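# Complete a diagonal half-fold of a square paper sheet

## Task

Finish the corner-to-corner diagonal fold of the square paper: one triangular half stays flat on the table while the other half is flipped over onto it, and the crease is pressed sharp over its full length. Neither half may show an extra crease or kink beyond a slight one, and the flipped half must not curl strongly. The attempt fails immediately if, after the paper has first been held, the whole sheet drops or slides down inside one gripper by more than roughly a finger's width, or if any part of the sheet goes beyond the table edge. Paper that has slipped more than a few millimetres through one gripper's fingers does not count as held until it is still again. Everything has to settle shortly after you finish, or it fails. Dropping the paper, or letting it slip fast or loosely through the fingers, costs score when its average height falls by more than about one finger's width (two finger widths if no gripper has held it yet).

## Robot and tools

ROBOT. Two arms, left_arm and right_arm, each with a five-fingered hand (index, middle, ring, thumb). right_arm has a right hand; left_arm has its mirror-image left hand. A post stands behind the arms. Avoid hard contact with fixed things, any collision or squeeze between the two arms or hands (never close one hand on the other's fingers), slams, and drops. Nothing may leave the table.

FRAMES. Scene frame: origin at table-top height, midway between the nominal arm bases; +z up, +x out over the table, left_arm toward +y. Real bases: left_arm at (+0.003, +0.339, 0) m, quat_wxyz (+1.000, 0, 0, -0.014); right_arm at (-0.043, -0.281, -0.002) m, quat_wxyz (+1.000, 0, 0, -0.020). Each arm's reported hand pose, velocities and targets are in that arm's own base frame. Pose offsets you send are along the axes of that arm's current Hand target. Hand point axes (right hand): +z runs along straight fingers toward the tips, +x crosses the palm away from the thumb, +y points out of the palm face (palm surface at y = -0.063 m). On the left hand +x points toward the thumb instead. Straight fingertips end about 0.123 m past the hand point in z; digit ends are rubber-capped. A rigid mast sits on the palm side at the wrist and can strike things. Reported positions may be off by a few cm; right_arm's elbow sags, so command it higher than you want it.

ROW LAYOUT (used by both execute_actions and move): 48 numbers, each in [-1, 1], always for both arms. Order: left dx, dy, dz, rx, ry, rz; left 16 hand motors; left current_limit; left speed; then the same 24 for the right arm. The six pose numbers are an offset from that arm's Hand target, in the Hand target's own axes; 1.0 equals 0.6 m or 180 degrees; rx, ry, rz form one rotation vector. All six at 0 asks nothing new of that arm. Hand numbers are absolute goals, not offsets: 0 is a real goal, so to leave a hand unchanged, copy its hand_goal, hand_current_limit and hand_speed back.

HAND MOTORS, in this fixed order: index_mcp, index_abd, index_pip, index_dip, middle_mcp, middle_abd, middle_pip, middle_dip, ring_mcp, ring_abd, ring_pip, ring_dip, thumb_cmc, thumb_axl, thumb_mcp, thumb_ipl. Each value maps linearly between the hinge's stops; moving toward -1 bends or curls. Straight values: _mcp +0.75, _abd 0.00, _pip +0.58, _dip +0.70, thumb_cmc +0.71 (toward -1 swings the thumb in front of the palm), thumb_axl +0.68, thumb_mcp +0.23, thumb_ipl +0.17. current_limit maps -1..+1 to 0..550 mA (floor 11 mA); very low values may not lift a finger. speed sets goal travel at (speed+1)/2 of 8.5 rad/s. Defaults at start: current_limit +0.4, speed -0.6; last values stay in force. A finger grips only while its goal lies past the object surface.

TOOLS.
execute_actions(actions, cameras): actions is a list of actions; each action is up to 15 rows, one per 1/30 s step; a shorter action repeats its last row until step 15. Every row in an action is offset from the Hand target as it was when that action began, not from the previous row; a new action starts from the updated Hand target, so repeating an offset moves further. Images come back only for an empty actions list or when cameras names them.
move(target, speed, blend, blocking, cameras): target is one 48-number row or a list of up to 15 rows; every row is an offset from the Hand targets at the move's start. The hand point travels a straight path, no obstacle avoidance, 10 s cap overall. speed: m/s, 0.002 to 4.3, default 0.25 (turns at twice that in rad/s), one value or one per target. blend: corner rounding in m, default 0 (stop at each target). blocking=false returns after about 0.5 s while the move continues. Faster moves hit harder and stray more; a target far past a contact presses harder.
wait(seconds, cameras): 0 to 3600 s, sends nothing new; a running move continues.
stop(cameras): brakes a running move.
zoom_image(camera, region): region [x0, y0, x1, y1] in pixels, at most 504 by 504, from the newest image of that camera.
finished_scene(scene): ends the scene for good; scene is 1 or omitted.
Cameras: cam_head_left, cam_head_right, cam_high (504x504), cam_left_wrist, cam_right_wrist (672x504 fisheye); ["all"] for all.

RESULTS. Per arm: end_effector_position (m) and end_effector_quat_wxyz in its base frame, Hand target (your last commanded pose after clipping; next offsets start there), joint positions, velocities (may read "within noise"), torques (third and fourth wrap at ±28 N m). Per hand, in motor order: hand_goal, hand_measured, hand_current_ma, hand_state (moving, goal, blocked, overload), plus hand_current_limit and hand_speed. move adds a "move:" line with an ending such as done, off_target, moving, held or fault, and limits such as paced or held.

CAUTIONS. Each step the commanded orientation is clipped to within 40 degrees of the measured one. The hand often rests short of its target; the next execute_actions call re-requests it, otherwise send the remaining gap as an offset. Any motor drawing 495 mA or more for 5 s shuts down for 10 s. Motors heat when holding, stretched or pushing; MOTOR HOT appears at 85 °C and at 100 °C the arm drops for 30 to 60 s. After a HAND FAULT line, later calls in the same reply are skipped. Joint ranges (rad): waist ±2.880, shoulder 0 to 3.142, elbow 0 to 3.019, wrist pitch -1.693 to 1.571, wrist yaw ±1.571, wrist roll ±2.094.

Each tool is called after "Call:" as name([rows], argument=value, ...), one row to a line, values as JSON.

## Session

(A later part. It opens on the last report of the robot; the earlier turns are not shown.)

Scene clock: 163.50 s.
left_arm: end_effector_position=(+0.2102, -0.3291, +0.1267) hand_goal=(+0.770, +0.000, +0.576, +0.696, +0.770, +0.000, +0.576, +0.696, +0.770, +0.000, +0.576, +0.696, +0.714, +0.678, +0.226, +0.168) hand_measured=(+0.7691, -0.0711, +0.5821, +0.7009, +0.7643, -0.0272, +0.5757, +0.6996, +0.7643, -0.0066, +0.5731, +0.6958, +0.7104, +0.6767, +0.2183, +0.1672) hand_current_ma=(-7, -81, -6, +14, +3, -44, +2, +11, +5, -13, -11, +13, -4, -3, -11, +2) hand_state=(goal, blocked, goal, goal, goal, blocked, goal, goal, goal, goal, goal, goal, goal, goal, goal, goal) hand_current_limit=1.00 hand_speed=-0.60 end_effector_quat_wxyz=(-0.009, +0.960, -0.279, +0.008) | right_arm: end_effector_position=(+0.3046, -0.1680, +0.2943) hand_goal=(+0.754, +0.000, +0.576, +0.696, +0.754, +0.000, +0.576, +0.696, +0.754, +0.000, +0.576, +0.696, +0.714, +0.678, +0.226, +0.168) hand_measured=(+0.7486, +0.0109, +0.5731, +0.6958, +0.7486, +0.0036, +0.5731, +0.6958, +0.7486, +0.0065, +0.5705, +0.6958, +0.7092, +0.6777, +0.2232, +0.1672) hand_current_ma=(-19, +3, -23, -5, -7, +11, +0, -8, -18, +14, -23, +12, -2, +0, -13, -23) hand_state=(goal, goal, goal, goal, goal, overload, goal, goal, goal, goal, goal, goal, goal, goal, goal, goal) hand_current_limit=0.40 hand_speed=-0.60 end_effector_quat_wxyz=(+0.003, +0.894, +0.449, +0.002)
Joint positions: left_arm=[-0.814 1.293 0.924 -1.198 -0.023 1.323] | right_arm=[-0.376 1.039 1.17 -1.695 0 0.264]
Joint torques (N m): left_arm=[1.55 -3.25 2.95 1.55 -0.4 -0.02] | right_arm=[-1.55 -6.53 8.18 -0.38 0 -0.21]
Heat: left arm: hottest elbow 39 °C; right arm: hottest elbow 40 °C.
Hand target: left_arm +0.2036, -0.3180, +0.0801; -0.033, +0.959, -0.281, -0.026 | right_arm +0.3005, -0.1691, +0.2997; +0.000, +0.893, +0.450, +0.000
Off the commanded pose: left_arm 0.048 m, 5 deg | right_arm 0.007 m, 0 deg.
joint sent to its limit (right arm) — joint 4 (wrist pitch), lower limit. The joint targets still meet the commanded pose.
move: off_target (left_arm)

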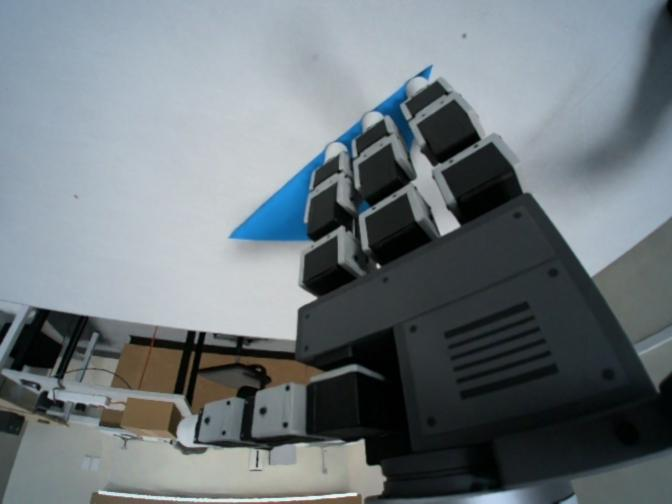

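Call:
move([
  [0.03047,0.01343,-0.0948,-0.0188,0.0322,0,0.770,0,0.576,0.696,0.770,0,0.576,0.696,0.770,0,0.576,0.696,0.714,0.678,0.226,0.168,1.0,-0.6,0,0,0,0,0,0,0.754,0,0.576,0.696,0.754,0,0.576,0.696,0.754,0,0.576,0.696,0.714,0.678,0.226,0.168,0.4,-0.6],
  [0.02533,0.00978,-0.1696,-0.0188,0.0322,0,0.770,0,0.576,0.696,0.770,0,0.576,0.696,0.770,0,0.576,0.696,0.714,0.678,0.226,0.168,1.0,-0.6,0,0,0,0,0,0,0.754,0,0.576,0.696,0.754,0,0.576,0.696,0.754,0,0.576,0.696,0.714,0.678,0.226,0.168,0.4,-0.6],
], speed=0.13, blend=[0.003,0], cameras=["all"])

Call:
zoom_image(camera="cam_head_left", region=[145, 255, 215, 345])

Call:
zoom_image(camera="cam_left_wrist", region=[200, 20, 480, 270])

Call:
zoom_image(camera="cam_head_right", region=[110, 230, 210, 345])

Scene clock: 165.37 s.
left_arm: end_effector_position=(+0.2091, -0.3335, +0.1655) hand_goal=(+0.770, +0.000, +0.576, +0.696, +0.770, +0.000, +0.576, +0.696, +0.770, +0.000, +0.576, +0.696, +0.714, +0.678, +0.226, +0.168) hand_measured=(+0.7643, -0.0023, +0.5731, +0.6945, +0.7667, -0.0023, +0.5718, +0.6971, +0.7667, +0.0036, +0.5718, +0.6983, +0.7117, +0.6767, +0.2183, +0.1672) hand_current_ma=(-5, +11, -9, -1, +9, -3, +2, +7, +6, -4, -8, +1, +5, -4, -12, +12) hand_state=(goal, goal, goal, goal, goal, goal, goal, goal, goal, goal, goal, goal, goal, goal, goal, goal) hand_current_limit=1.00 hand_speed=-0.60 end_effector_quat_wxyz=(+0.002, +0.960, -0.279, +0.003) | right_arm: end_effector_position=(+0.3046, -0.1680, +0.2943) hand_goal=(+0.754, +0.000, +0.576, +0.696, +0.754, +0.000, +0.576, +0.696, +0.754, +0.000, +0.576, +0.696, +0.714, +0.678, +0.226, +0.168) hand_measured=(+0.7498, +0.0095, +0.5731, +0.6958, +0.7486, +0.0036, +0.5718, +0.6958, +0.7474, +0.0051, +0.5718, +0.6958, +0.7092, +0.6777, +0.2222, +0.1681) hand_current_ma=(-10, +2, -9, -15, -10, -2, -4, -10, -26, +12, -4, +7, +10, -2, -19, -2) hand_state=(goal, goal, goal, goal, goal, overload, goal, goal, goal, goal, goal, goal, goal, goal, goal, goal) hand_current_limit=0.40 hand_speed=-0.60 end_effector_quat_wxyz=(+0.003, +0.894, +0.449, +0.002)
Joint positions: left_arm=[-0.813 1.265 1.002 -1.3 0.001 1.323] | right_arm=[-0.376 1.039 1.17 -1.695 0 0.264]
Joint torques (N m): left_arm=[1.38 -8.59 10.18 0.06 0.03 0.03] | right_arm=[-1.61 -6.59 8.2 -0.36 -0.01 -0.22]
Heat: left arm: hottest elbow 39 °C; right arm: hottest elbow 40 °C.
Hand target: left_arm +0.2167, -0.3392, +0.1803; +0.009, +0.960, -0.281, +0.014 | right_arm +0.3005, -0.1691, +0.2997; +0.000, +0.893, +0.450, +0.000
Off the commanded pose: left_arm 0.017 m, 2 deg | right_arm 0.007 m, 0 deg.
joint sent to its limit (right arm) — joint 4 (wrist pitch), lower limit. The joint targets still meet the commanded pose.
move: off_target (left_arm)

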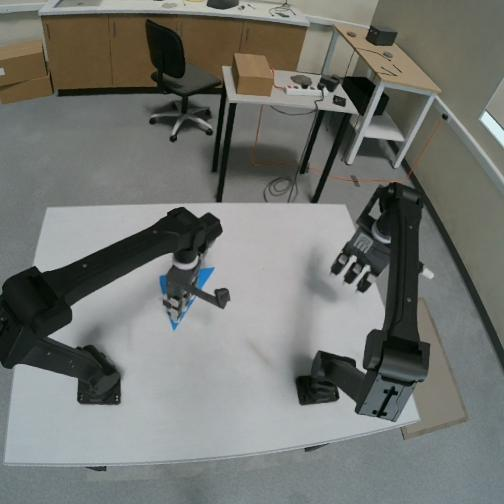

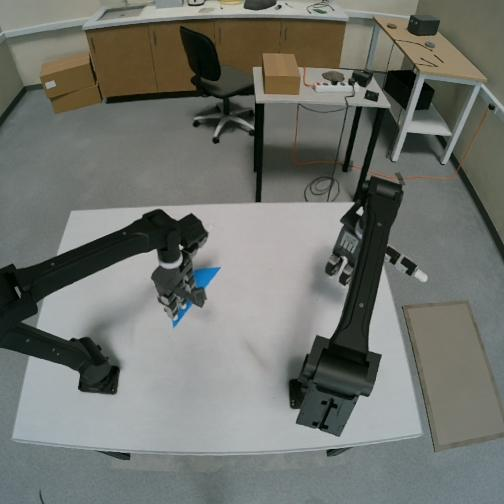

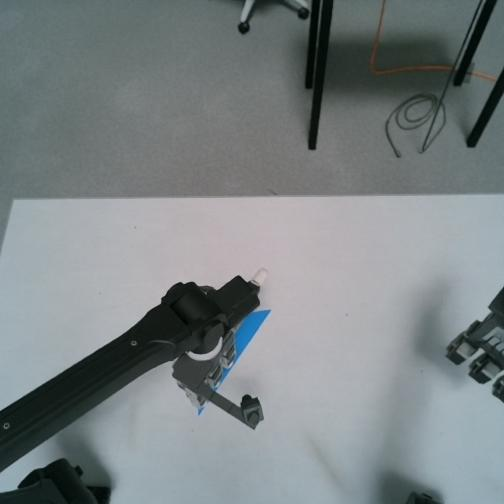

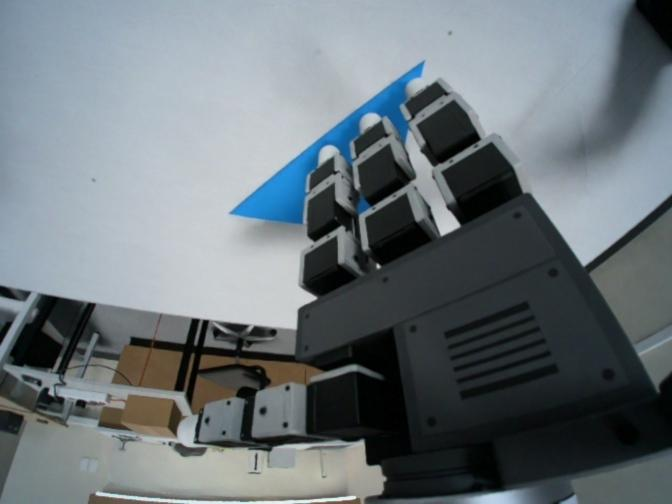

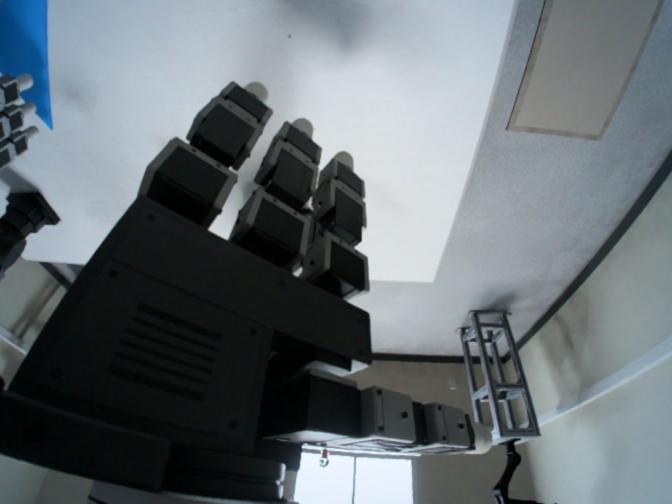

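Scaled by 5.600 from the camera's image (finer frame: 720x720).

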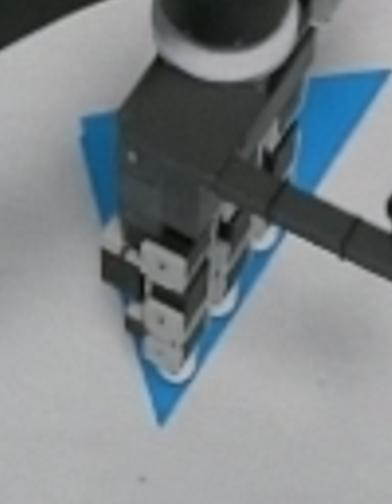

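Scaled by 1.800 from the camera's image (finer frame: 960x720).

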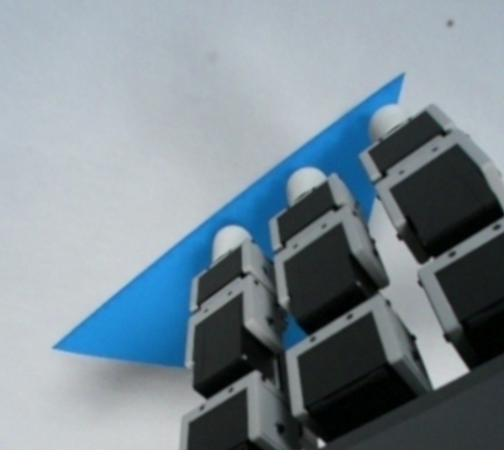

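Scaled by 4.383 from the camera's image (finer frame: 720x720).

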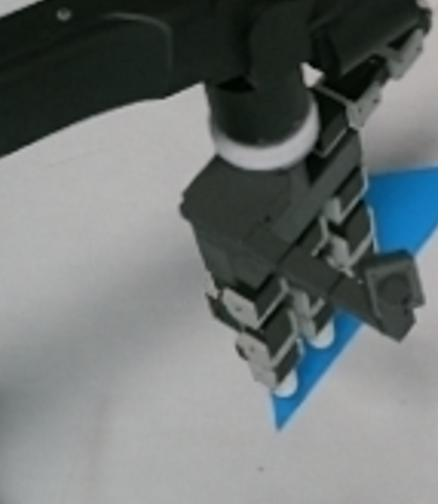

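Call:
zoom_image(camera="cam_head_left", region=[145, 265, 185, 305])

Scaled by 12.600 from the camera's image (finer frame: 720x720).

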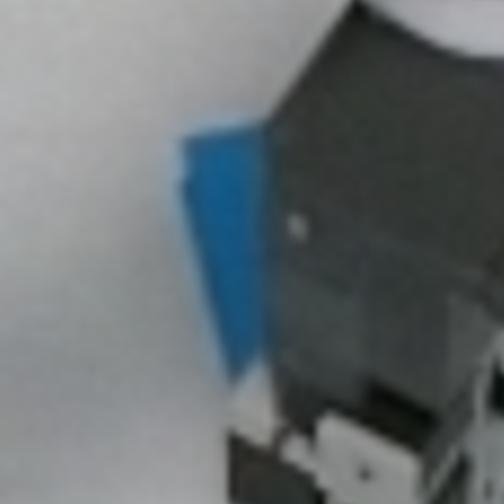

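Call:
move(target=[0.1953,0.0068,-0.002,0,0,0.0111,0.757,0,0.576,0.696,0.757,0,0.576,0.696,0.757,0,0.576,0.696,0.714,0.678,0.226,0.168,1.0,-0.6,0,0,0,0,0,0,0.754,0,0.576,0.696,0.754,0,0.576,0.696,0.754,0,0.576,0.696,0.714,0.678,0.226,0.168,0.4,-0.6], speed=0.13, cameras=["cam_left_wrist","cam_head_left","cam_head_right"])

Call:
zoom_image(camera="cam_left_wrist", region=[240, 20, 560, 270])

Call:
zoom_image(camera="cam_head_left", region=[145, 265, 225, 335])

Scene clock: 167.50 s.
left_arm: end_effector_position=(+0.3026, -0.4010, +0.1715) hand_goal=(+0.758, +0.000, +0.576, +0.696, +0.758, +0.000, +0.576, +0.696, +0.758, +0.000, +0.576, +0.696, +0.714, +0.678, +0.226, +0.168) hand_measured=(+0.7571, +0.0036, +0.5731, +0.6945, +0.7583, +0.0036, +0.5718, +0.6983, +0.7571, +0.0036, +0.5718, +0.6983, +0.7104, +0.6767, +0.2183, +0.1672) hand_current_ma=(-3, +11, -7, +6, +11, -2, -7, +4, +10, +0, -1, +3, +0, -1, -19, +1) hand_state=(goal, goal, goal, goal, goal, goal, goal, goal, goal, goal, goal, goal, goal, goal, goal, goal) hand_current_limit=1.00 hand_speed=-0.60 end_effector_quat_wxyz=(+0.003, +0.955, -0.296, +0.004) | right_arm: end_effector_position=(+0.3046, -0.1680, +0.2943) hand_goal=(+0.754, +0.000, +0.576, +0.696, +0.754, +0.000, +0.576, +0.696, +0.754, +0.000, +0.576, +0.696, +0.714, +0.678, +0.226, +0.168) hand_measured=(+0.7498, +0.0095, +0.5731, +0.6945, +0.7474, +0.0051, +0.5731, +0.6958, +0.7474, +0.0051, +0.5705, +0.6958, +0.7092, +0.6767, +0.2232, +0.1672) hand_current_ma=(-23, -1, +7, -5, -12, +3, +20, -12, -5, +14, -18, +8, -2, +0, -12, +8) hand_state=(goal, goal, goal, goal, goal, overload, goal, goal, goal, goal, goal, goal, goal, goal, goal, goal) hand_current_limit=0.40 hand_speed=-0.60 end_effector_quat_wxyz=(+0.003, +0.894, +0.449, +0.002)
Joint positions: left_arm=[-0.762 1.562 1.321 -1.321 0.002 1.408] | right_arm=[-0.376 1.039 1.17 -1.695 0 0.264]
Joint torques (N m): left_arm=[1.61 -12.1 10.59 -0.01 0.05 0.06] | right_arm=[-1.67 -6.59 8.2 -0.36 0 -0.22]
Heat: left arm: hottest elbow 40 °C; right arm: hottest elbow 40 °C.
Hand target: left_arm +0.3131, -0.4057, +0.1851; +0.009, +0.955, -0.298, +0.014 | right_arm +0.3005, -0.1691, +0.2997; +0.000, +0.893, +0.450, +0.000
Off the commanded pose: left_arm 0.018 m, 1 deg | right_arm 0.007 m, 0 deg.
joint sent to its limit (right arm) — joint 4 (wrist pitch), lower limit. The joint targets still meet the commanded pose.
move: off_target (left_arm)
Images, in order (width x height): cam_head_left 504x504, cam_head_right 504x504, cam_left_wrist 672x504.

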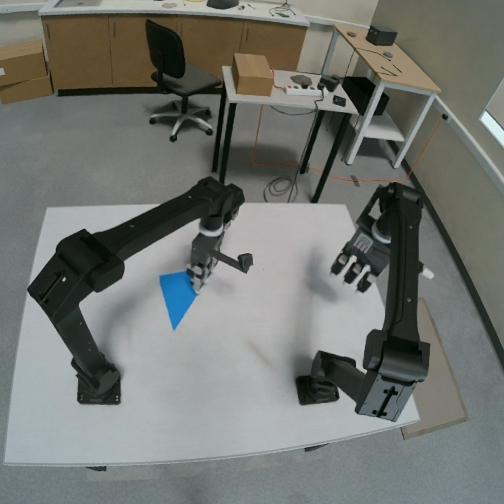

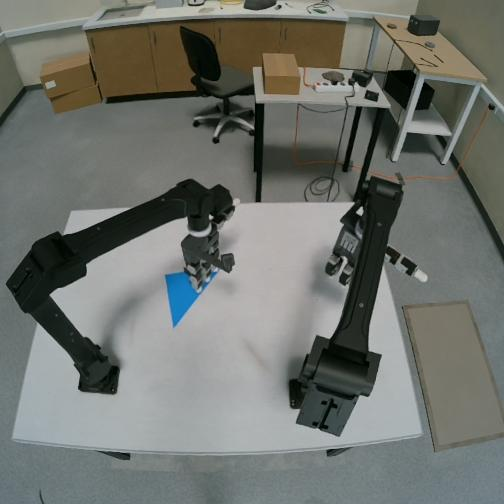

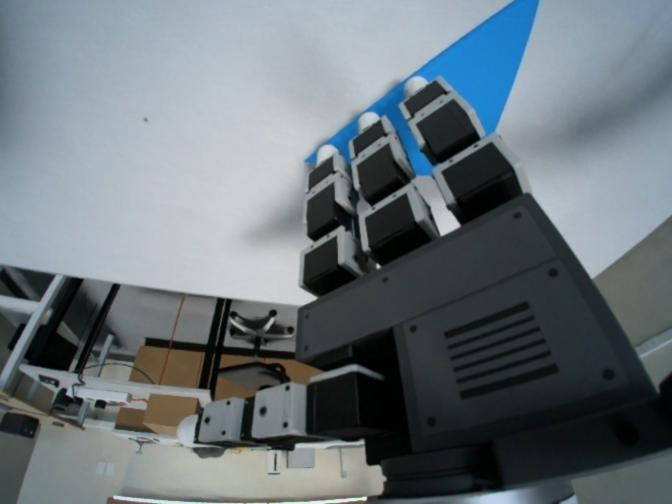

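Scaled by 1.575 from the camera's image (finer frame: 960x720).

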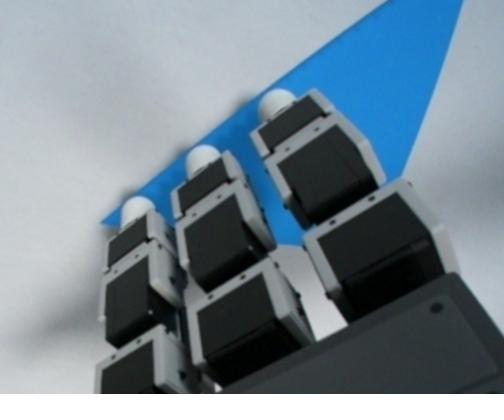

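Scaled by 6.300 from the camera's image (finer frame: 720x720).

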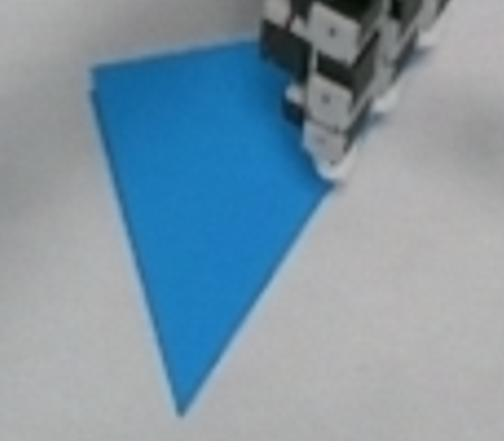

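Call:
move(target=[-0.0175,-0.0135,0.0412,0.0045,-0.010,0,0.758,0,0.576,0.696,0.758,0,0.576,0.696,0.758,0,0.576,0.696,0.714,0.678,0.226,0.168,1.0,-0.6,0,0,0,0,0,0,0.754,0,0.576,0.696,0.754,0,0.576,0.696,0.754,0,0.576,0.696,0.714,0.678,0.226,0.168,0.4,-0.6], speed=0.1, cameras=["cam_left_wrist"])

Call:
zoom_image(camera="cam_left_wrist", region=[240, 0, 560, 250])

Scene clock: 168.60 s.
left_arm: end_effector_position=(+0.3046, -0.3956, +0.1652) hand_goal=(+0.758, +0.000, +0.576, +0.696, +0.758, +0.000, +0.576, +0.696, +0.758, +0.000, +0.576, +0.696, +0.714, +0.678, +0.226, +0.168) hand_measured=(+0.7571, +0.0036, +0.5731, +0.6945, +0.7583, +0.0021, +0.5718, +0.6983, +0.7583, +0.0021, +0.5718, +0.6983, +0.7117, +0.6767, +0.2183, +0.1672) hand_current_ma=(-15, +10, -6, +10, +10, -8, -4, +9, +15, -9, -19, +13, -9, -6, -18, +8) hand_state=(goal, goal, goal, goal, goal, goal, goal, goal, goal, goal, goal, goal, goal, goal, goal, goal) hand_current_limit=1.00 hand_speed=-0.60 end_effector_quat_wxyz=(-0.002, +0.955, -0.296, +0.001) | right_arm: end_effector_position=(+0.3046, -0.1680, +0.2943) hand_goal=(+0.754, +0.000, +0.576, +0.696, +0.754, +0.000, +0.576, +0.696, +0.754, +0.000, +0.576, +0.696, +0.714, +0.678, +0.226, +0.168) hand_measured=(+0.7498, +0.0095, +0.5731, +0.6971, +0.7486, +0.0036, +0.5718, +0.6958, +0.7474, +0.0051, +0.5705, +0.6958, +0.7079, +0.6788, +0.2232, +0.1681) hand_current_ma=(-16, -3, -16, -15, -7, +4, -1, +9, -24, +34, -21, -3, +1, +9, -2, -14) hand_state=(goal, goal, goal, goal, goal, overload, goal, goal, goal, goal, goal, goal, goal, goal, goal, goal) hand_current_limit=0.40 hand_speed=-0.60 end_effector_quat_wxyz=(+0.003, +0.894, +0.449, +0.002)
Joint positions: left_arm=[-0.753 1.566 1.311 -1.316 -0.004 1.419] | right_arm=[-0.376 1.039 1.17 -1.695 0 0.264]
Joint torques (N m): left_arm=[1.55 -11.58 7.36 0.72 -0.09 0.05] | right_arm=[-1.55 -6.48 8.2 -0.36 -0.01 -0.21]
Heat: left arm: hottest elbow 40 °C; right arm: hottest elbow 40 °C.
Hand target: left_arm +0.3095, -0.3938, +0.1600; -0.002, +0.955, -0.298, +0.001 | right_arm +0.3005, -0.1691, +0.2997; +0.000, +0.893, +0.450, +0.000
Off the commanded pose: left_arm 0.007 m, 0 deg | right_arm 0.007 m, 0 deg.
joint sent to its limit (right arm) — joint 4 (wrist pitch), lower limit. The joint targets still meet the commanded pose.
move: done

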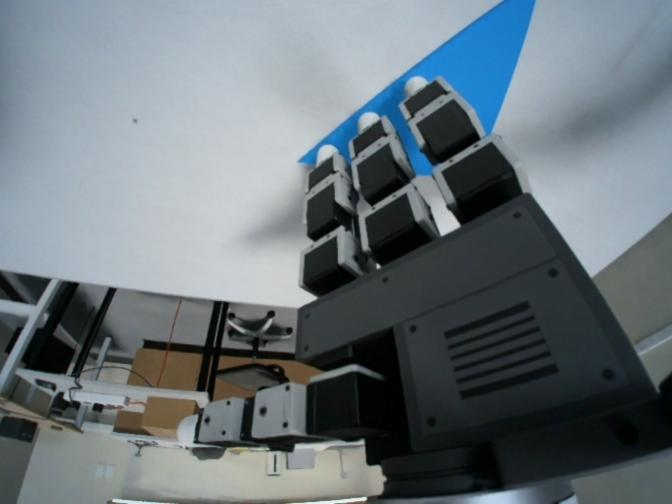

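Scaled by 1.575 from the camera's image (finer frame: 960x720).

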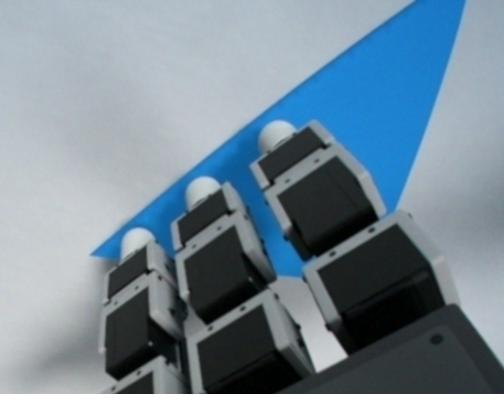

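Call:
move(target=[-0.0298,-0.0078,0.1583,0.0185,-0.0286,0,0.776,0,0.576,0.696,0.776,0,0.576,0.696,0.776,0,0.576,0.696,0.714,0.678,0.226,0.168,1.0,-0.6,0,0,0,0,0,0,0.754,0,0.576,0.696,0.754,0,0.576,0.696,0.754,0,0.576,0.696,0.714,0.678,0.226,0.168,0.4,-0.6], speed=0.12, cameras=["cam_left_wrist"])

Call:
zoom_image(camera="cam_left_wrist", region=[240, 0, 560, 250])

Scene clock: 170.10 s.
left_arm: end_effector_position=(+0.3075, -0.3900, +0.1283) hand_goal=(+0.776, +0.000, +0.576, +0.696, +0.776, +0.000, +0.576, +0.696, +0.776, +0.000, +0.576, +0.696, +0.714, +0.678, +0.226, +0.168) hand_measured=(+0.7667, -0.0521, +0.5731, +0.6920, +0.7691, -0.0096, +0.5718, +0.6894, +0.7703, -0.0052, +0.5718, +0.6932, +0.7104, +0.6767, +0.2183, +0.1672) hand_current_ma=(-22, -51, -6, +0, +7, -23, -4, +1, +5, -1, -22, +3, +1, -4, -22, +3) hand_state=(goal, blocked, goal, goal, goal, goal, goal, goal, goal, goal, goal, goal, goal, goal, goal, goal) hand_current_limit=1.00 hand_speed=-0.60 end_effector_quat_wxyz=(-0.014, +0.955, -0.296, +0.014) | right_arm: end_effector_position=(+0.3046, -0.1680, +0.2943) hand_goal=(+0.754, +0.000, +0.576, +0.696, +0.754, +0.000, +0.576, +0.696, +0.754, +0.000, +0.576, +0.696, +0.714, +0.678, +0.226, +0.168) hand_measured=(+0.7498, +0.0095, +0.5731, +0.6958, +0.7486, +0.0036, +0.5718, +0.6958, +0.7486, +0.0065, +0.5705, +0.6958, +0.7092, +0.6767, +0.2232, +0.1681) hand_current_ma=(-3, +1, -8, +11, +12, -4, +20, -5, -16, +14, -20, +12, +3, -2, +0, +16) hand_state=(goal, goal, goal, goal, goal, overload, goal, goal, goal, goal, goal, goal, goal, goal, goal, goal) hand_current_limit=0.40 hand_speed=-0.60 end_effector_quat_wxyz=(+0.003, +0.894, +0.449, +0.002)
Joint positions: left_arm=[-0.753 1.581 1.233 -1.21 -0.038 1.419] | right_arm=[-0.376 1.039 1.17 -1.695 0 0.264]
Joint torques (N m): left_arm=[1.26 -6.12 3.03 1.32 -0.49 -0.09] | right_arm=[-1.61 -6.53 8.21 -0.39 0 -0.22]
Heat: left arm: hottest elbow 39 °C; right arm: hottest elbow 40 °C.
Hand target: left_arm +0.2978, -0.3794, +0.0651; -0.044, +0.953, -0.297, -0.033 | right_arm +0.3005, -0.1691, +0.2997; +0.000, +0.893, +0.450, +0.000
Off the commanded pose: left_arm 0.065 m, 6 deg | right_arm 0.007 m, 0 deg.
joint sent to its limit (right arm) — joint 4 (wrist pitch), lower limit. The joint targets still meet the commanded pose.
move: off_target (left_arm)

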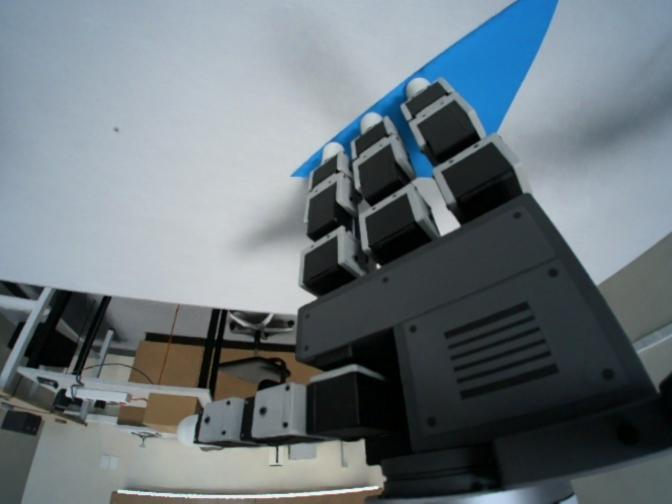

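Scaled by 1.575 from the camera's image (finer frame: 960x720).

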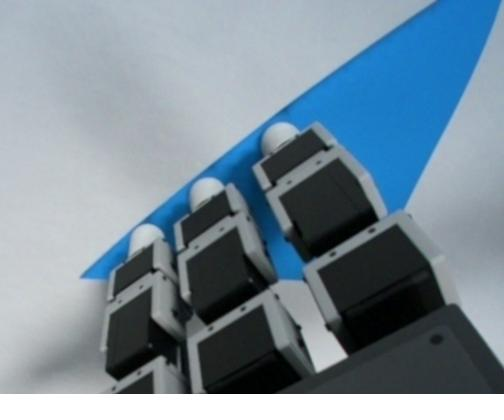

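Call:
move([
  [0.0340,0.0067,-0.1292,-0.0228,0.0383,0,0.776,0,0.576,0.696,0.776,0,0.576,0.696,0.776,0,0.576,0.696,0.714,0.678,0.226,0.168,1.0,-0.6,0,0,0,0,0,0,0.754,0,0.576,0.696,0.754,0,0.576,0.696,0.754,0,0.576,0.696,0.714,0.678,0.226,0.168,0.4,-0.6],
  [0.0431,0.0018,-0.2038,-0.0228,0.0383,0,0.776,0,0.576,0.696,0.776,0,0.576,0.696,0.776,0,0.576,0.696,0.714,0.678,0.226,0.168,1.0,-0.6,0,0,0,0,0,0,0.754,0,0.576,0.696,0.754,0,0.576,0.696,0.754,0,0.576,0.696,0.714,0.678,0.226,0.168,0.4,-0.6],
], speed=0.13, blend=[0.003,0], cameras=["cam_left_wrist","cam_head_left"])

Call:
zoom_image(camera="cam_left_wrist", region=[240, 0, 560, 250])

Call:
zoom_image(camera="cam_head_left", region=[145, 265, 225, 335])

Scene clock: 172.07 s.
left_arm: end_effector_position=(+0.3136, -0.4042, +0.1735) hand_goal=(+0.776, +0.000, +0.576, +0.696, +0.776, +0.000, +0.576, +0.696, +0.776, +0.000, +0.576, +0.696, +0.714, +0.678, +0.226, +0.168) hand_measured=(+0.7703, +0.0021, +0.5731, +0.6971, +0.7740, +0.0021, +0.5718, +0.6983, +0.7728, +0.0036, +0.5718, +0.6932, +0.7104, +0.6767, +0.2173, +0.1672) hand_current_ma=(-23, +14, -7, +23, +3, -6, -4, +17, +8, -7, -15, +13, -6, -11, -14, +0) hand_state=(goal, goal, goal, goal, goal, goal, goal, goal, goal, goal, goal, goal, goal, goal, goal, goal) hand_current_limit=1.00 hand_speed=-0.60 end_effector_quat_wxyz=(+0.004, +0.955, -0.296, +0.006) | right_arm: end_effector_position=(+0.3046, -0.1680, +0.2943) hand_goal=(+0.754, +0.000, +0.576, +0.696, +0.754, +0.000, +0.576, +0.696, +0.754, +0.000, +0.576, +0.696, +0.714, +0.678, +0.226, +0.168) hand_measured=(+0.7486, +0.0095, +0.5731, +0.6958, +0.7486, +0.0051, +0.5718, +0.6958, +0.7462, +0.0051, +0.5705, +0.6945, +0.7092, +0.6777, +0.2232, +0.1681) hand_current_ma=(-21, +0, +0, +4, -1, +3, +1, +2, -9, +13, -29, +0, -9, +5, +3, +12) hand_state=(goal, goal, goal, goal, goal, overload, goal, goal, goal, goal, goal, goal, goal, goal, goal, goal) hand_current_limit=0.40 hand_speed=-0.60 end_effector_quat_wxyz=(+0.003, +0.894, +0.449, +0.002)
Joint positions: left_arm=[-0.751 1.584 1.351 -1.324 0.002 1.421] | right_arm=[-0.376 1.039 1.17 -1.695 0 0.264]
Joint torques (N m): left_arm=[1.79 -12.04 10.17 -0.1 0.03 0.04] | right_arm=[-1.67 -6.53 8.21 -0.36 0 -0.21]
Heat: left arm: hottest elbow 40 °C; right arm: hottest elbow 40 °C.
Hand target: left_arm +0.3229, -0.4074, +0.1841; +0.008, +0.954, -0.298, +0.014 | right_arm +0.3005, -0.1691, +0.2997; +0.000, +0.893, +0.450, +0.000
Off the commanded pose: left_arm 0.015 m, 1 deg | right_arm 0.007 m, 0 deg.
joint sent to its limit (right arm) — joint 4 (wrist pitch), lower limit. The joint targets still meet the commanded pose.
move: off_target (left_arm)
Images, in order (width x height): cam_head_left 504x504, cam_left_wrist 672x504.

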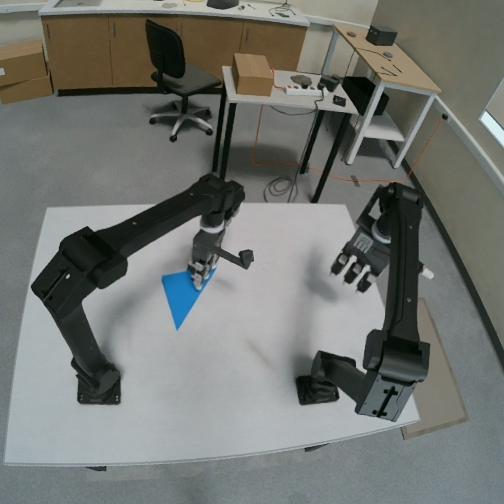

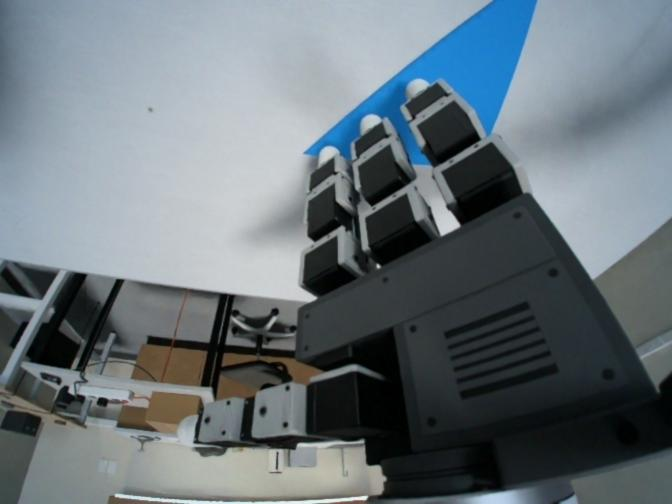

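Scaled by 1.575 from the camera's image (finer frame: 960x720).

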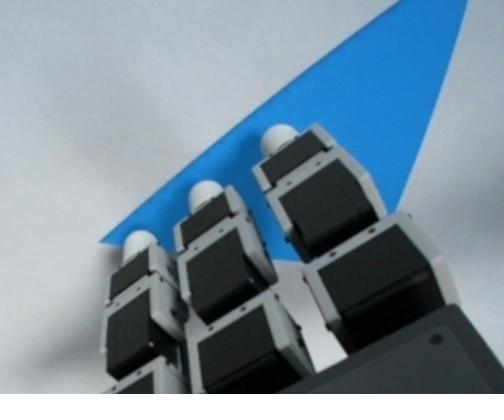

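Scaled by 6.300 from the camera's image (finer frame: 720x720).

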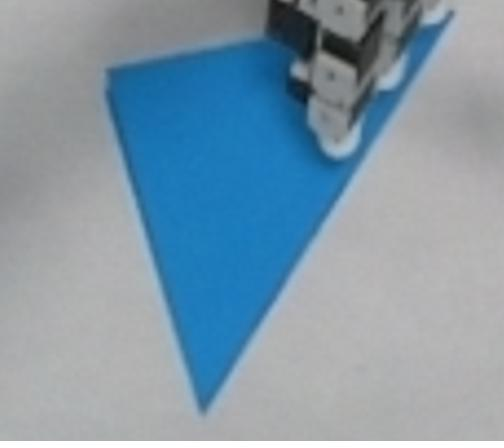

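Call:
move(target=[-0.0043,-0.0038,0.0400,0.0045,-0.010,-0.0075,0.758,0,0.576,0.696,0.758,0,0.576,0.696,0.758,0,0.576,0.696,0.714,0.678,0.226,0.168,1.0,-0.6,0,0,0,0,0,0,0.754,0,0.576,0.696,0.754,0,0.576,0.696,0.754,0,0.576,0.696,0.714,0.678,0.226,0.168,0.4,-0.6], speed=0.1, cameras=["cam_left_wrist"])

Call:
zoom_image(camera="cam_left_wrist", region=[240, 0, 560, 250])

Scene clock: 173.37 s.
left_arm: end_effector_position=(+0.3150, -0.4041, +0.1614) hand_goal=(+0.758, +0.000, +0.576, +0.696, +0.758, +0.000, +0.576, +0.696, +0.758, +0.000, +0.576, +0.696, +0.714, +0.678, +0.226, +0.168) hand_measured=(+0.7571, +0.0036, +0.5731, +0.6958, +0.7571, +0.0021, +0.5718, +0.6983, +0.7571, +0.0021, +0.5718, +0.6932, +0.7117, +0.6767, +0.2173, +0.1672) hand_current_ma=(-7, +15, -4, +7, +13, -2, +4, +3, +6, -7, -10, +4, +0, +0, -17, +2) hand_state=(goal, goal, goal, goal, goal, goal, goal, goal, goal, goal, goal, goal, goal, goal, goal, goal) hand_current_limit=1.00 hand_speed=-0.60 end_effector_quat_wxyz=(-0.004, +0.955, -0.296, -0.003) | right_arm: end_effector_position=(+0.3046, -0.1680, +0.2943) hand_goal=(+0.754, +0.000, +0.576, +0.696, +0.754, +0.000, +0.576, +0.696, +0.754, +0.000, +0.576, +0.696, +0.714, +0.678, +0.226, +0.168) hand_measured=(+0.7498, +0.0080, +0.5744, +0.6958, +0.7486, +0.0036, +0.5731, +0.6945, +0.7474, +0.0051, +0.5705, +0.6958, +0.7092, +0.6767, +0.2232, +0.1681) hand_current_ma=(-23, -12, -16, -5, -10, +8, +1, -15, -21, +22, -20, -8, -7, +4, -5, +5) hand_state=(goal, goal, goal, goal, goal, overload, goal, goal, goal, goal, goal, goal, goal, goal, goal, goal) hand_current_limit=0.40 hand_speed=-0.60 end_effector_quat_wxyz=(+0.003, +0.894, +0.449, +0.002)
Joint positions: left_arm=[-0.751 1.608 1.351 -1.324 -0.004 1.42] | right_arm=[-0.376 1.039 1.17 -1.695 0 0.264]
Joint torques (N m): left_arm=[1.49 -12.45 7.84 0.69 -0.12 -0.21] | right_arm=[-1.49 -6.59 8.18 -0.38 0 -0.21]
Heat: left arm: hottest elbow 40 °C; right arm: hottest elbow 40 °C.
Hand target: left_arm +0.3226, -0.4046, +0.1601; -0.003, +0.958, -0.287, +0.001 | right_arm +0.3005, -0.1691, +0.2997; +0.000, +0.893, +0.450, +0.000
Off the commanded pose: left_arm 0.008 m, 1 deg | right_arm 0.007 m, 0 deg.
joint sent to its limit (right arm) — joint 4 (wrist pitch), lower limit. The joint targets still meet the commanded pose.
move: done

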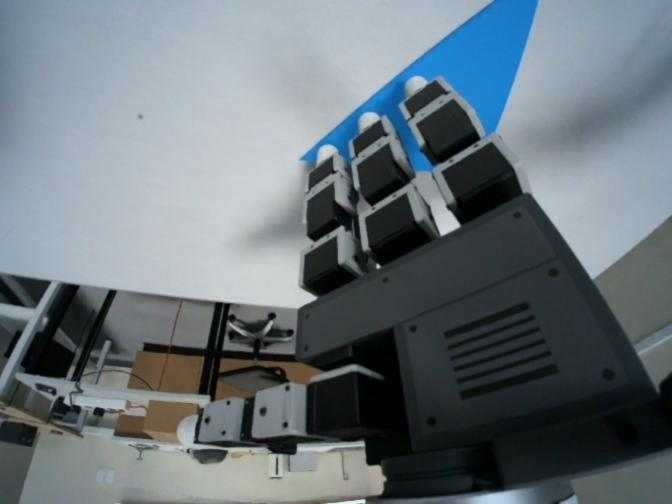

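Scaled by 1.575 from the camera's image (finer frame: 960x720).

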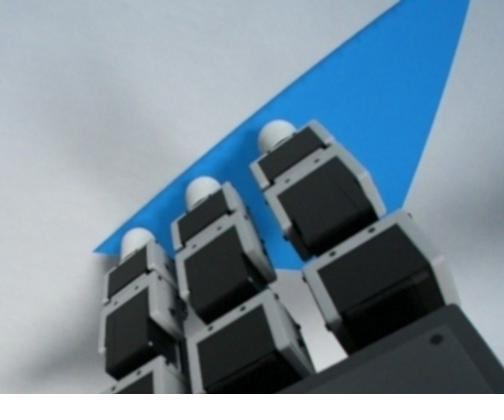

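Call:
move(target=[0.0117,0,0,0,0,-0.0060,0.748,0,0.576,0.696,0.748,0,0.576,0.696,0.748,0,0.576,0.696,0.714,0.678,0.226,0.168,1.0,-0.6,0,0,0,0,0,0,0.754,0,0.576,0.696,0.754,0,0.576,0.696,0.754,0,0.576,0.696,0.714,0.678,0.226,0.168,0.4,-0.6], speed=0.1, cameras=["cam_left_wrist"])

Call:
zoom_image(camera="cam_left_wrist", region=[240, 0, 560, 250])

Scene clock: 174.27 s.
left_arm: end_effector_position=(+0.3166, -0.4047, +0.1564) hand_goal=(+0.748, +0.000, +0.576, +0.696, +0.748, +0.000, +0.576, +0.696, +0.748, +0.000, +0.576, +0.696, +0.714, +0.678, +0.226, +0.168) hand_measured=(+0.7486, +0.0036, +0.5731, +0.6958, +0.7486, +0.0021, +0.5718, +0.6971, +0.7486, +0.0036, +0.5718, +0.6920, +0.7117, +0.6767, +0.2183, +0.1672) hand_current_ma=(-8, +12, -9, +6, +13, -1, -9, +10, +15, -11, -10, +9, +3, +0, -11, +0) hand_state=(goal, goal, goal, goal, goal, goal, goal, goal, goal, goal, goal, goal, goal, goal, goal, goal) hand_current_limit=1.00 hand_speed=-0.60 end_effector_quat_wxyz=(-0.006, +0.958, -0.288, -0.008) | right_arm: end_effector_position=(+0.3046, -0.1680, +0.2943) hand_goal=(+0.754, +0.000, +0.576, +0.696, +0.754, +0.000, +0.576, +0.696, +0.754, +0.000, +0.576, +0.696, +0.714, +0.678, +0.226, +0.168) hand_measured=(+0.7486, +0.0095, +0.5718, +0.6958, +0.7486, +0.0051, +0.5731, +0.6971, +0.7474, +0.0051, +0.5705, +0.6958, +0.7092, +0.6777, +0.2232, +0.1681) hand_current_ma=(-21, -1, -4, -4, -13, +14, +16, +3, -19, +24, -17, -4, -15, -3, -20, -13) hand_state=(goal, goal, goal, goal, goal, overload, goal, goal, goal, goal, goal, goal, goal, goal, goal, goal) hand_current_limit=0.40 hand_speed=-0.60 end_effector_quat_wxyz=(+0.003, +0.894, +0.449, +0.002)
Joint positions: left_arm=[-0.751 1.618 1.351 -1.324 -0.004 1.404] | right_arm=[-0.376 1.039 1.17 -1.695 0 0.264]
Joint torques (N m): left_arm=[1.55 -12.4 9.03 0.51 -0.07 -0.25] | right_arm=[-1.67 -6.53 8.2 -0.36 0 -0.22]
Heat: left arm: hottest elbow 40 °C; right arm: hottest elbow 40 °C.
Hand target: left_arm +0.3285, -0.4085, +0.1602; -0.003, +0.961, -0.277, +0.001 | right_arm +0.3005, -0.1691, +0.2997; +0.000, +0.893, +0.450, +0.000
Off the commanded pose: left_arm 0.013 m, 2 deg | right_arm 0.007 m, 0 deg.
joint sent to its limit (right arm) — joint 4 (wrist pitch), lower limit. The joint targets still meet the commanded pose.
move: off_target (left_arm)

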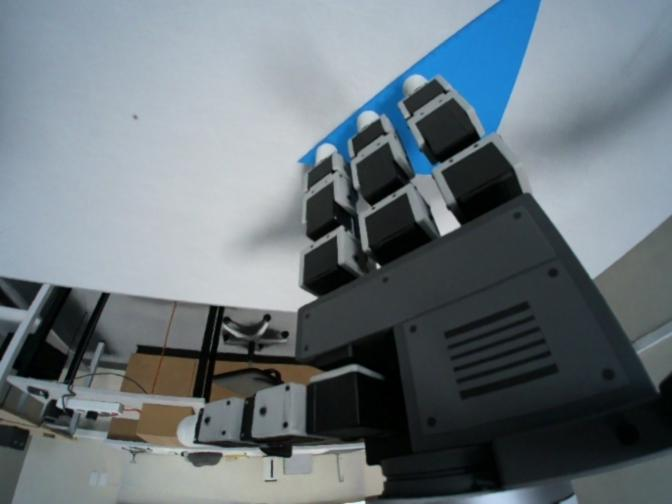

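Scaled by 1.575 from the camera's image (finer frame: 960x720).

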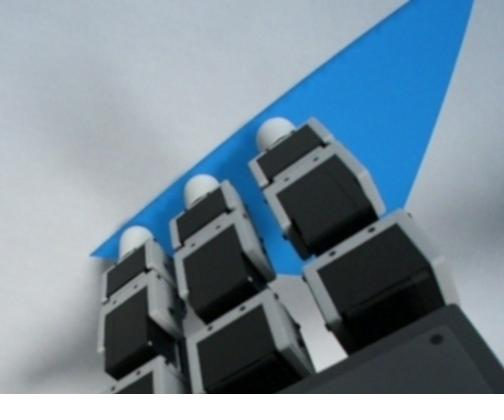

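Call:
move(target=[-0.0320,-0.0073,0.1583,0.0185,-0.0286,0,0.753,0,0.576,0.696,0.753,0,0.576,0.696,0.753,0,0.576,0.696,0.714,0.678,0.226,0.168,1.0,-0.6,0,0,0,0,0,0,0.754,0,0.576,0.696,0.754,0,0.576,0.696,0.754,0,0.576,0.696,0.714,0.678,0.226,0.168,0.4,-0.6], speed=0.12, cameras=["cam_left_wrist"])

Call:
zoom_image(camera="cam_left_wrist", region=[240, 0, 560, 250])

Scene clock: 175.93 s.
left_arm: end_effector_position=(+0.3245, -0.4037, +0.1293) hand_goal=(+0.754, +0.000, +0.576, +0.696, +0.754, +0.000, +0.576, +0.696, +0.754, +0.000, +0.576, +0.696, +0.714, +0.678, +0.226, +0.168) hand_measured=(+0.7438, -0.0418, +0.5731, +0.6920, +0.7486, -0.0081, +0.5718, +0.6907, +0.7486, -0.0037, +0.5718, +0.6920, +0.7104, +0.6767, +0.2173, +0.1672) hand_current_ma=(-19, -39, -7, +8, +3, -19, +8, +3, +6, -12, -5, +2, -8, -9, -14, +8) hand_state=(goal, blocked, goal, goal, goal, goal, goal, goal, goal, goal, goal, goal, goal, goal, goal, goal) hand_current_limit=1.00 hand_speed=-0.60 end_effector_quat_wxyz=(-0.013, +0.959, -0.282, +0.014) | right_arm: end_effector_position=(+0.3046, -0.1680, +0.2943) hand_goal=(+0.754, +0.000, +0.576, +0.696, +0.754, +0.000, +0.576, +0.696, +0.754, +0.000, +0.576, +0.696, +0.714, +0.678, +0.226, +0.168) hand_measured=(+0.7498, +0.0109, +0.5731, +0.6958, +0.7474, +0.0051, +0.5718, +0.6958, +0.7474, +0.0051, +0.5705, +0.6958, +0.7079, +0.6767, +0.2232, +0.1672) hand_current_ma=(-16, -6, -8, -13, -2, -3, -1, -1, -12, +15, -13, +14, -4, +5, -11, -2) hand_state=(goal, goal, goal, goal, goal, overload, goal, goal, goal, goal, goal, goal, goal, goal, goal, goal) hand_current_limit=0.40 hand_speed=-0.60 end_effector_quat_wxyz=(+0.003, +0.894, +0.449, +0.002)
Joint positions: left_arm=[-0.751 1.628 1.293 -1.223 -0.036 1.392] | right_arm=[-0.376 1.039 1.17 -1.695 0 0.264]
Joint torques (N m): left_arm=[0.73 -7.12 3 1.2 -0.46 -0.28] | right_arm=[-1.67 -6.59 8.18 -0.38 0 -0.21]
Heat: left arm: hottest elbow 40 °C; right arm: hottest elbow 40 °C.
Hand target: left_arm +0.3148, -0.3941, +0.0652; -0.043, +0.959, -0.277, -0.034 | right_arm +0.3005, -0.1691, +0.2997; +0.000, +0.893, +0.450, +0.000
Off the commanded pose: left_arm 0.065 m, 7 deg | right_arm 0.007 m, 0 deg.
joint sent to its limit (right arm) — joint 4 (wrist pitch), lower limit. The joint targets still meet the commanded pose.
move: off_target (left_arm)

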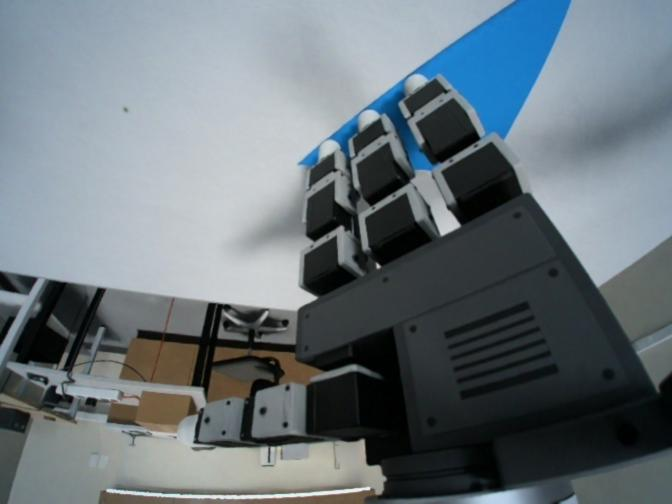

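Scaled by 1.575 from the camera's image (finer frame: 960x720).

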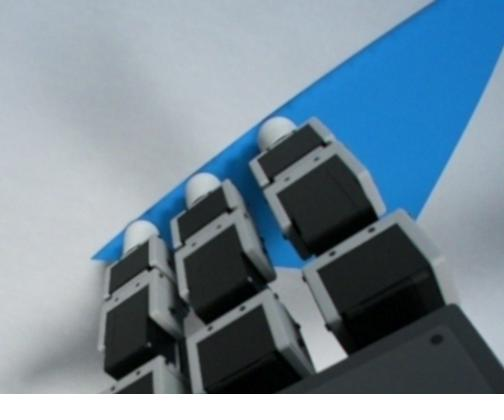

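Call:
move([
  [0.0333,0.0087,-0.1293,-0.0228,0.0383,0,0.754,0,0.576,0.696,0.754,0,0.576,0.696,0.754,0,0.576,0.696,0.714,0.678,0.226,0.168,1.0,-0.6,0,0,0,0,0,0,0.754,0,0.576,0.696,0.754,0,0.576,0.696,0.754,0,0.576,0.696,0.714,0.678,0.226,0.168,0.4,-0.6],
  [0.0417,0.0040,-0.2052,-0.0228,0.0383,0,0.754,0,0.576,0.696,0.754,0,0.576,0.696,0.754,0,0.576,0.696,0.714,0.678,0.226,0.168,1.0,-0.6,0,0,0,0,0,0,0.754,0,0.576,0.696,0.754,0,0.576,0.696,0.754,0,0.576,0.696,0.714,0.678,0.226,0.168,0.4,-0.6],
], speed=0.13, blend=[0.003,0], cameras=["cam_left_wrist","cam_head_left"])

Call:
zoom_image(camera="cam_left_wrist", region=[240, 0, 560, 250])

Call:
zoom_image(camera="cam_head_left", region=[145, 265, 225, 335])

Scene clock: 178.10 s.
left_arm: end_effector_position=(+0.3302, -0.4175, +0.1746) hand_goal=(+0.754, +0.000, +0.576, +0.696, +0.754, +0.000, +0.576, +0.696, +0.754, +0.000, +0.576, +0.696, +0.714, +0.678, +0.226, +0.168) hand_measured=(+0.7474, +0.0036, +0.5731, +0.6983, +0.7523, +0.0021, +0.5718, +0.6971, +0.7498, +0.0021, +0.5718, +0.6958, +0.7117, +0.6767, +0.2173, +0.1672) hand_current_ma=(-19, +18, -11, +20, +10, -5, -3, +13, +3, -3, -7, +10, +1, -12, -14, -1) hand_state=(goal, goal, goal, goal, goal, goal, goal, goal, goal, goal, goal, goal, goal, goal, goal, goal) hand_current_limit=1.00 hand_speed=-0.60 end_effector_quat_wxyz=(+0.004, +0.959, -0.282, +0.006) | right_arm: end_effector_position=(+0.3046, -0.1680, +0.2943) hand_goal=(+0.754, +0.000, +0.576, +0.696, +0.754, +0.000, +0.576, +0.696, +0.754, +0.000, +0.576, +0.696, +0.714, +0.678, +0.226, +0.168) hand_measured=(+0.7486, +0.0095, +0.5731, +0.6958, +0.7486, +0.0051, +0.5718, +0.6971, +0.7474, +0.0051, +0.5705, +0.6958, +0.7092, +0.6767, +0.2232, +0.1672) hand_current_ma=(-20, +14, -8, -10, -14, -4, +6, -25, -17, +4, -24, -1, -9, +3, -2, -12) hand_state=(goal, goal, goal, goal, goal, overload, goal, goal, goal, goal, goal, goal, goal, goal, goal, goal) hand_current_limit=0.40 hand_speed=-0.60 end_effector_quat_wxyz=(+0.003, +0.894, +0.449, +0.002)
Joint positions: left_arm=[-0.75 1.631 1.413 -1.338 0.001 1.392] | right_arm=[-0.376 1.039 1.17 -1.695 0 0.264]
Joint torques (N m): left_arm=[1.44 -12.75 10.18 -0.02 0.04 -0.12] | right_arm=[-1.55 -6.59 8.2 -0.36 0 -0.21]
Heat: left arm: hottest elbow 40 °C; right arm: hottest elbow 40 °C.
Hand target: left_arm +0.3400, -0.4217, +0.1851; +0.008, +0.961, -0.278, +0.013 | right_arm +0.3005, -0.1691, +0.2997; +0.000, +0.893, +0.450, +0.000
Off the commanded pose: left_arm 0.015 m, 1 deg | right_arm 0.007 m, 0 deg.
joint sent to its limit (right arm) — joint 4 (wrist pitch), lower limit. The joint targets still meet the commanded pose.
move: off_target (left_arm)
Images, in order (width x height): cam_head_left 504x504, cam_left_wrist 672x504.

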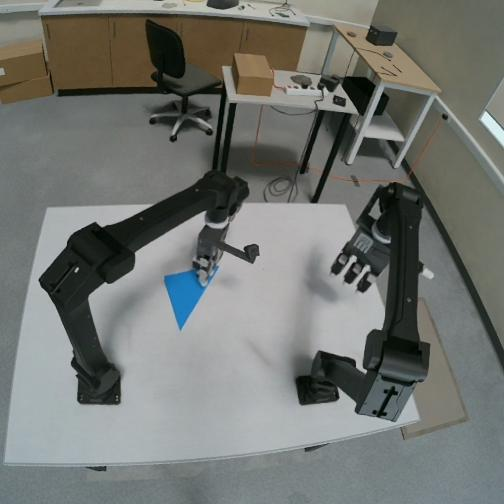

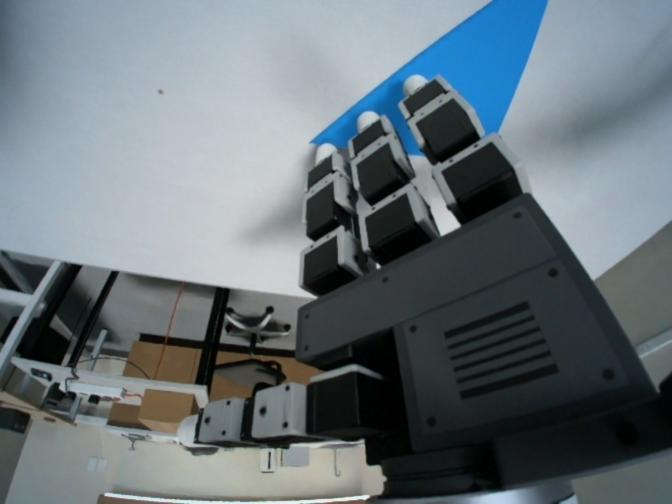

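Scaled by 1.575 from the camera's image (finer frame: 960x720).

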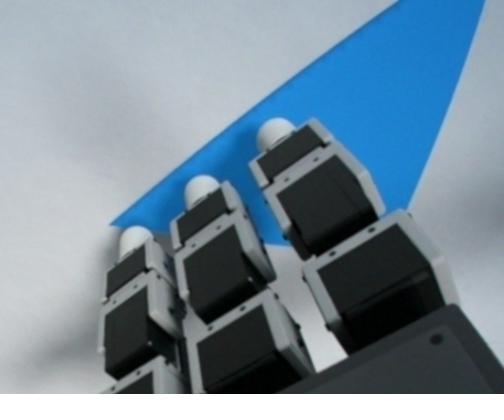

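Scaled by 6.300 from the camera's image (finer frame: 720x720).

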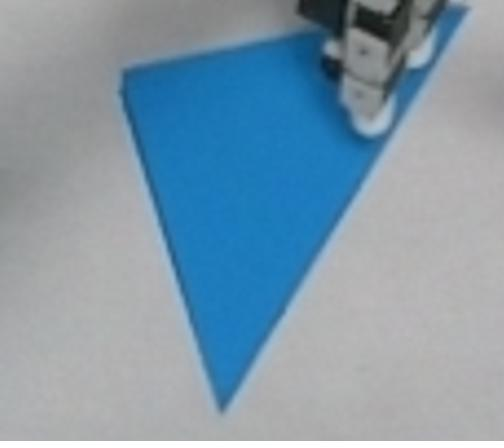

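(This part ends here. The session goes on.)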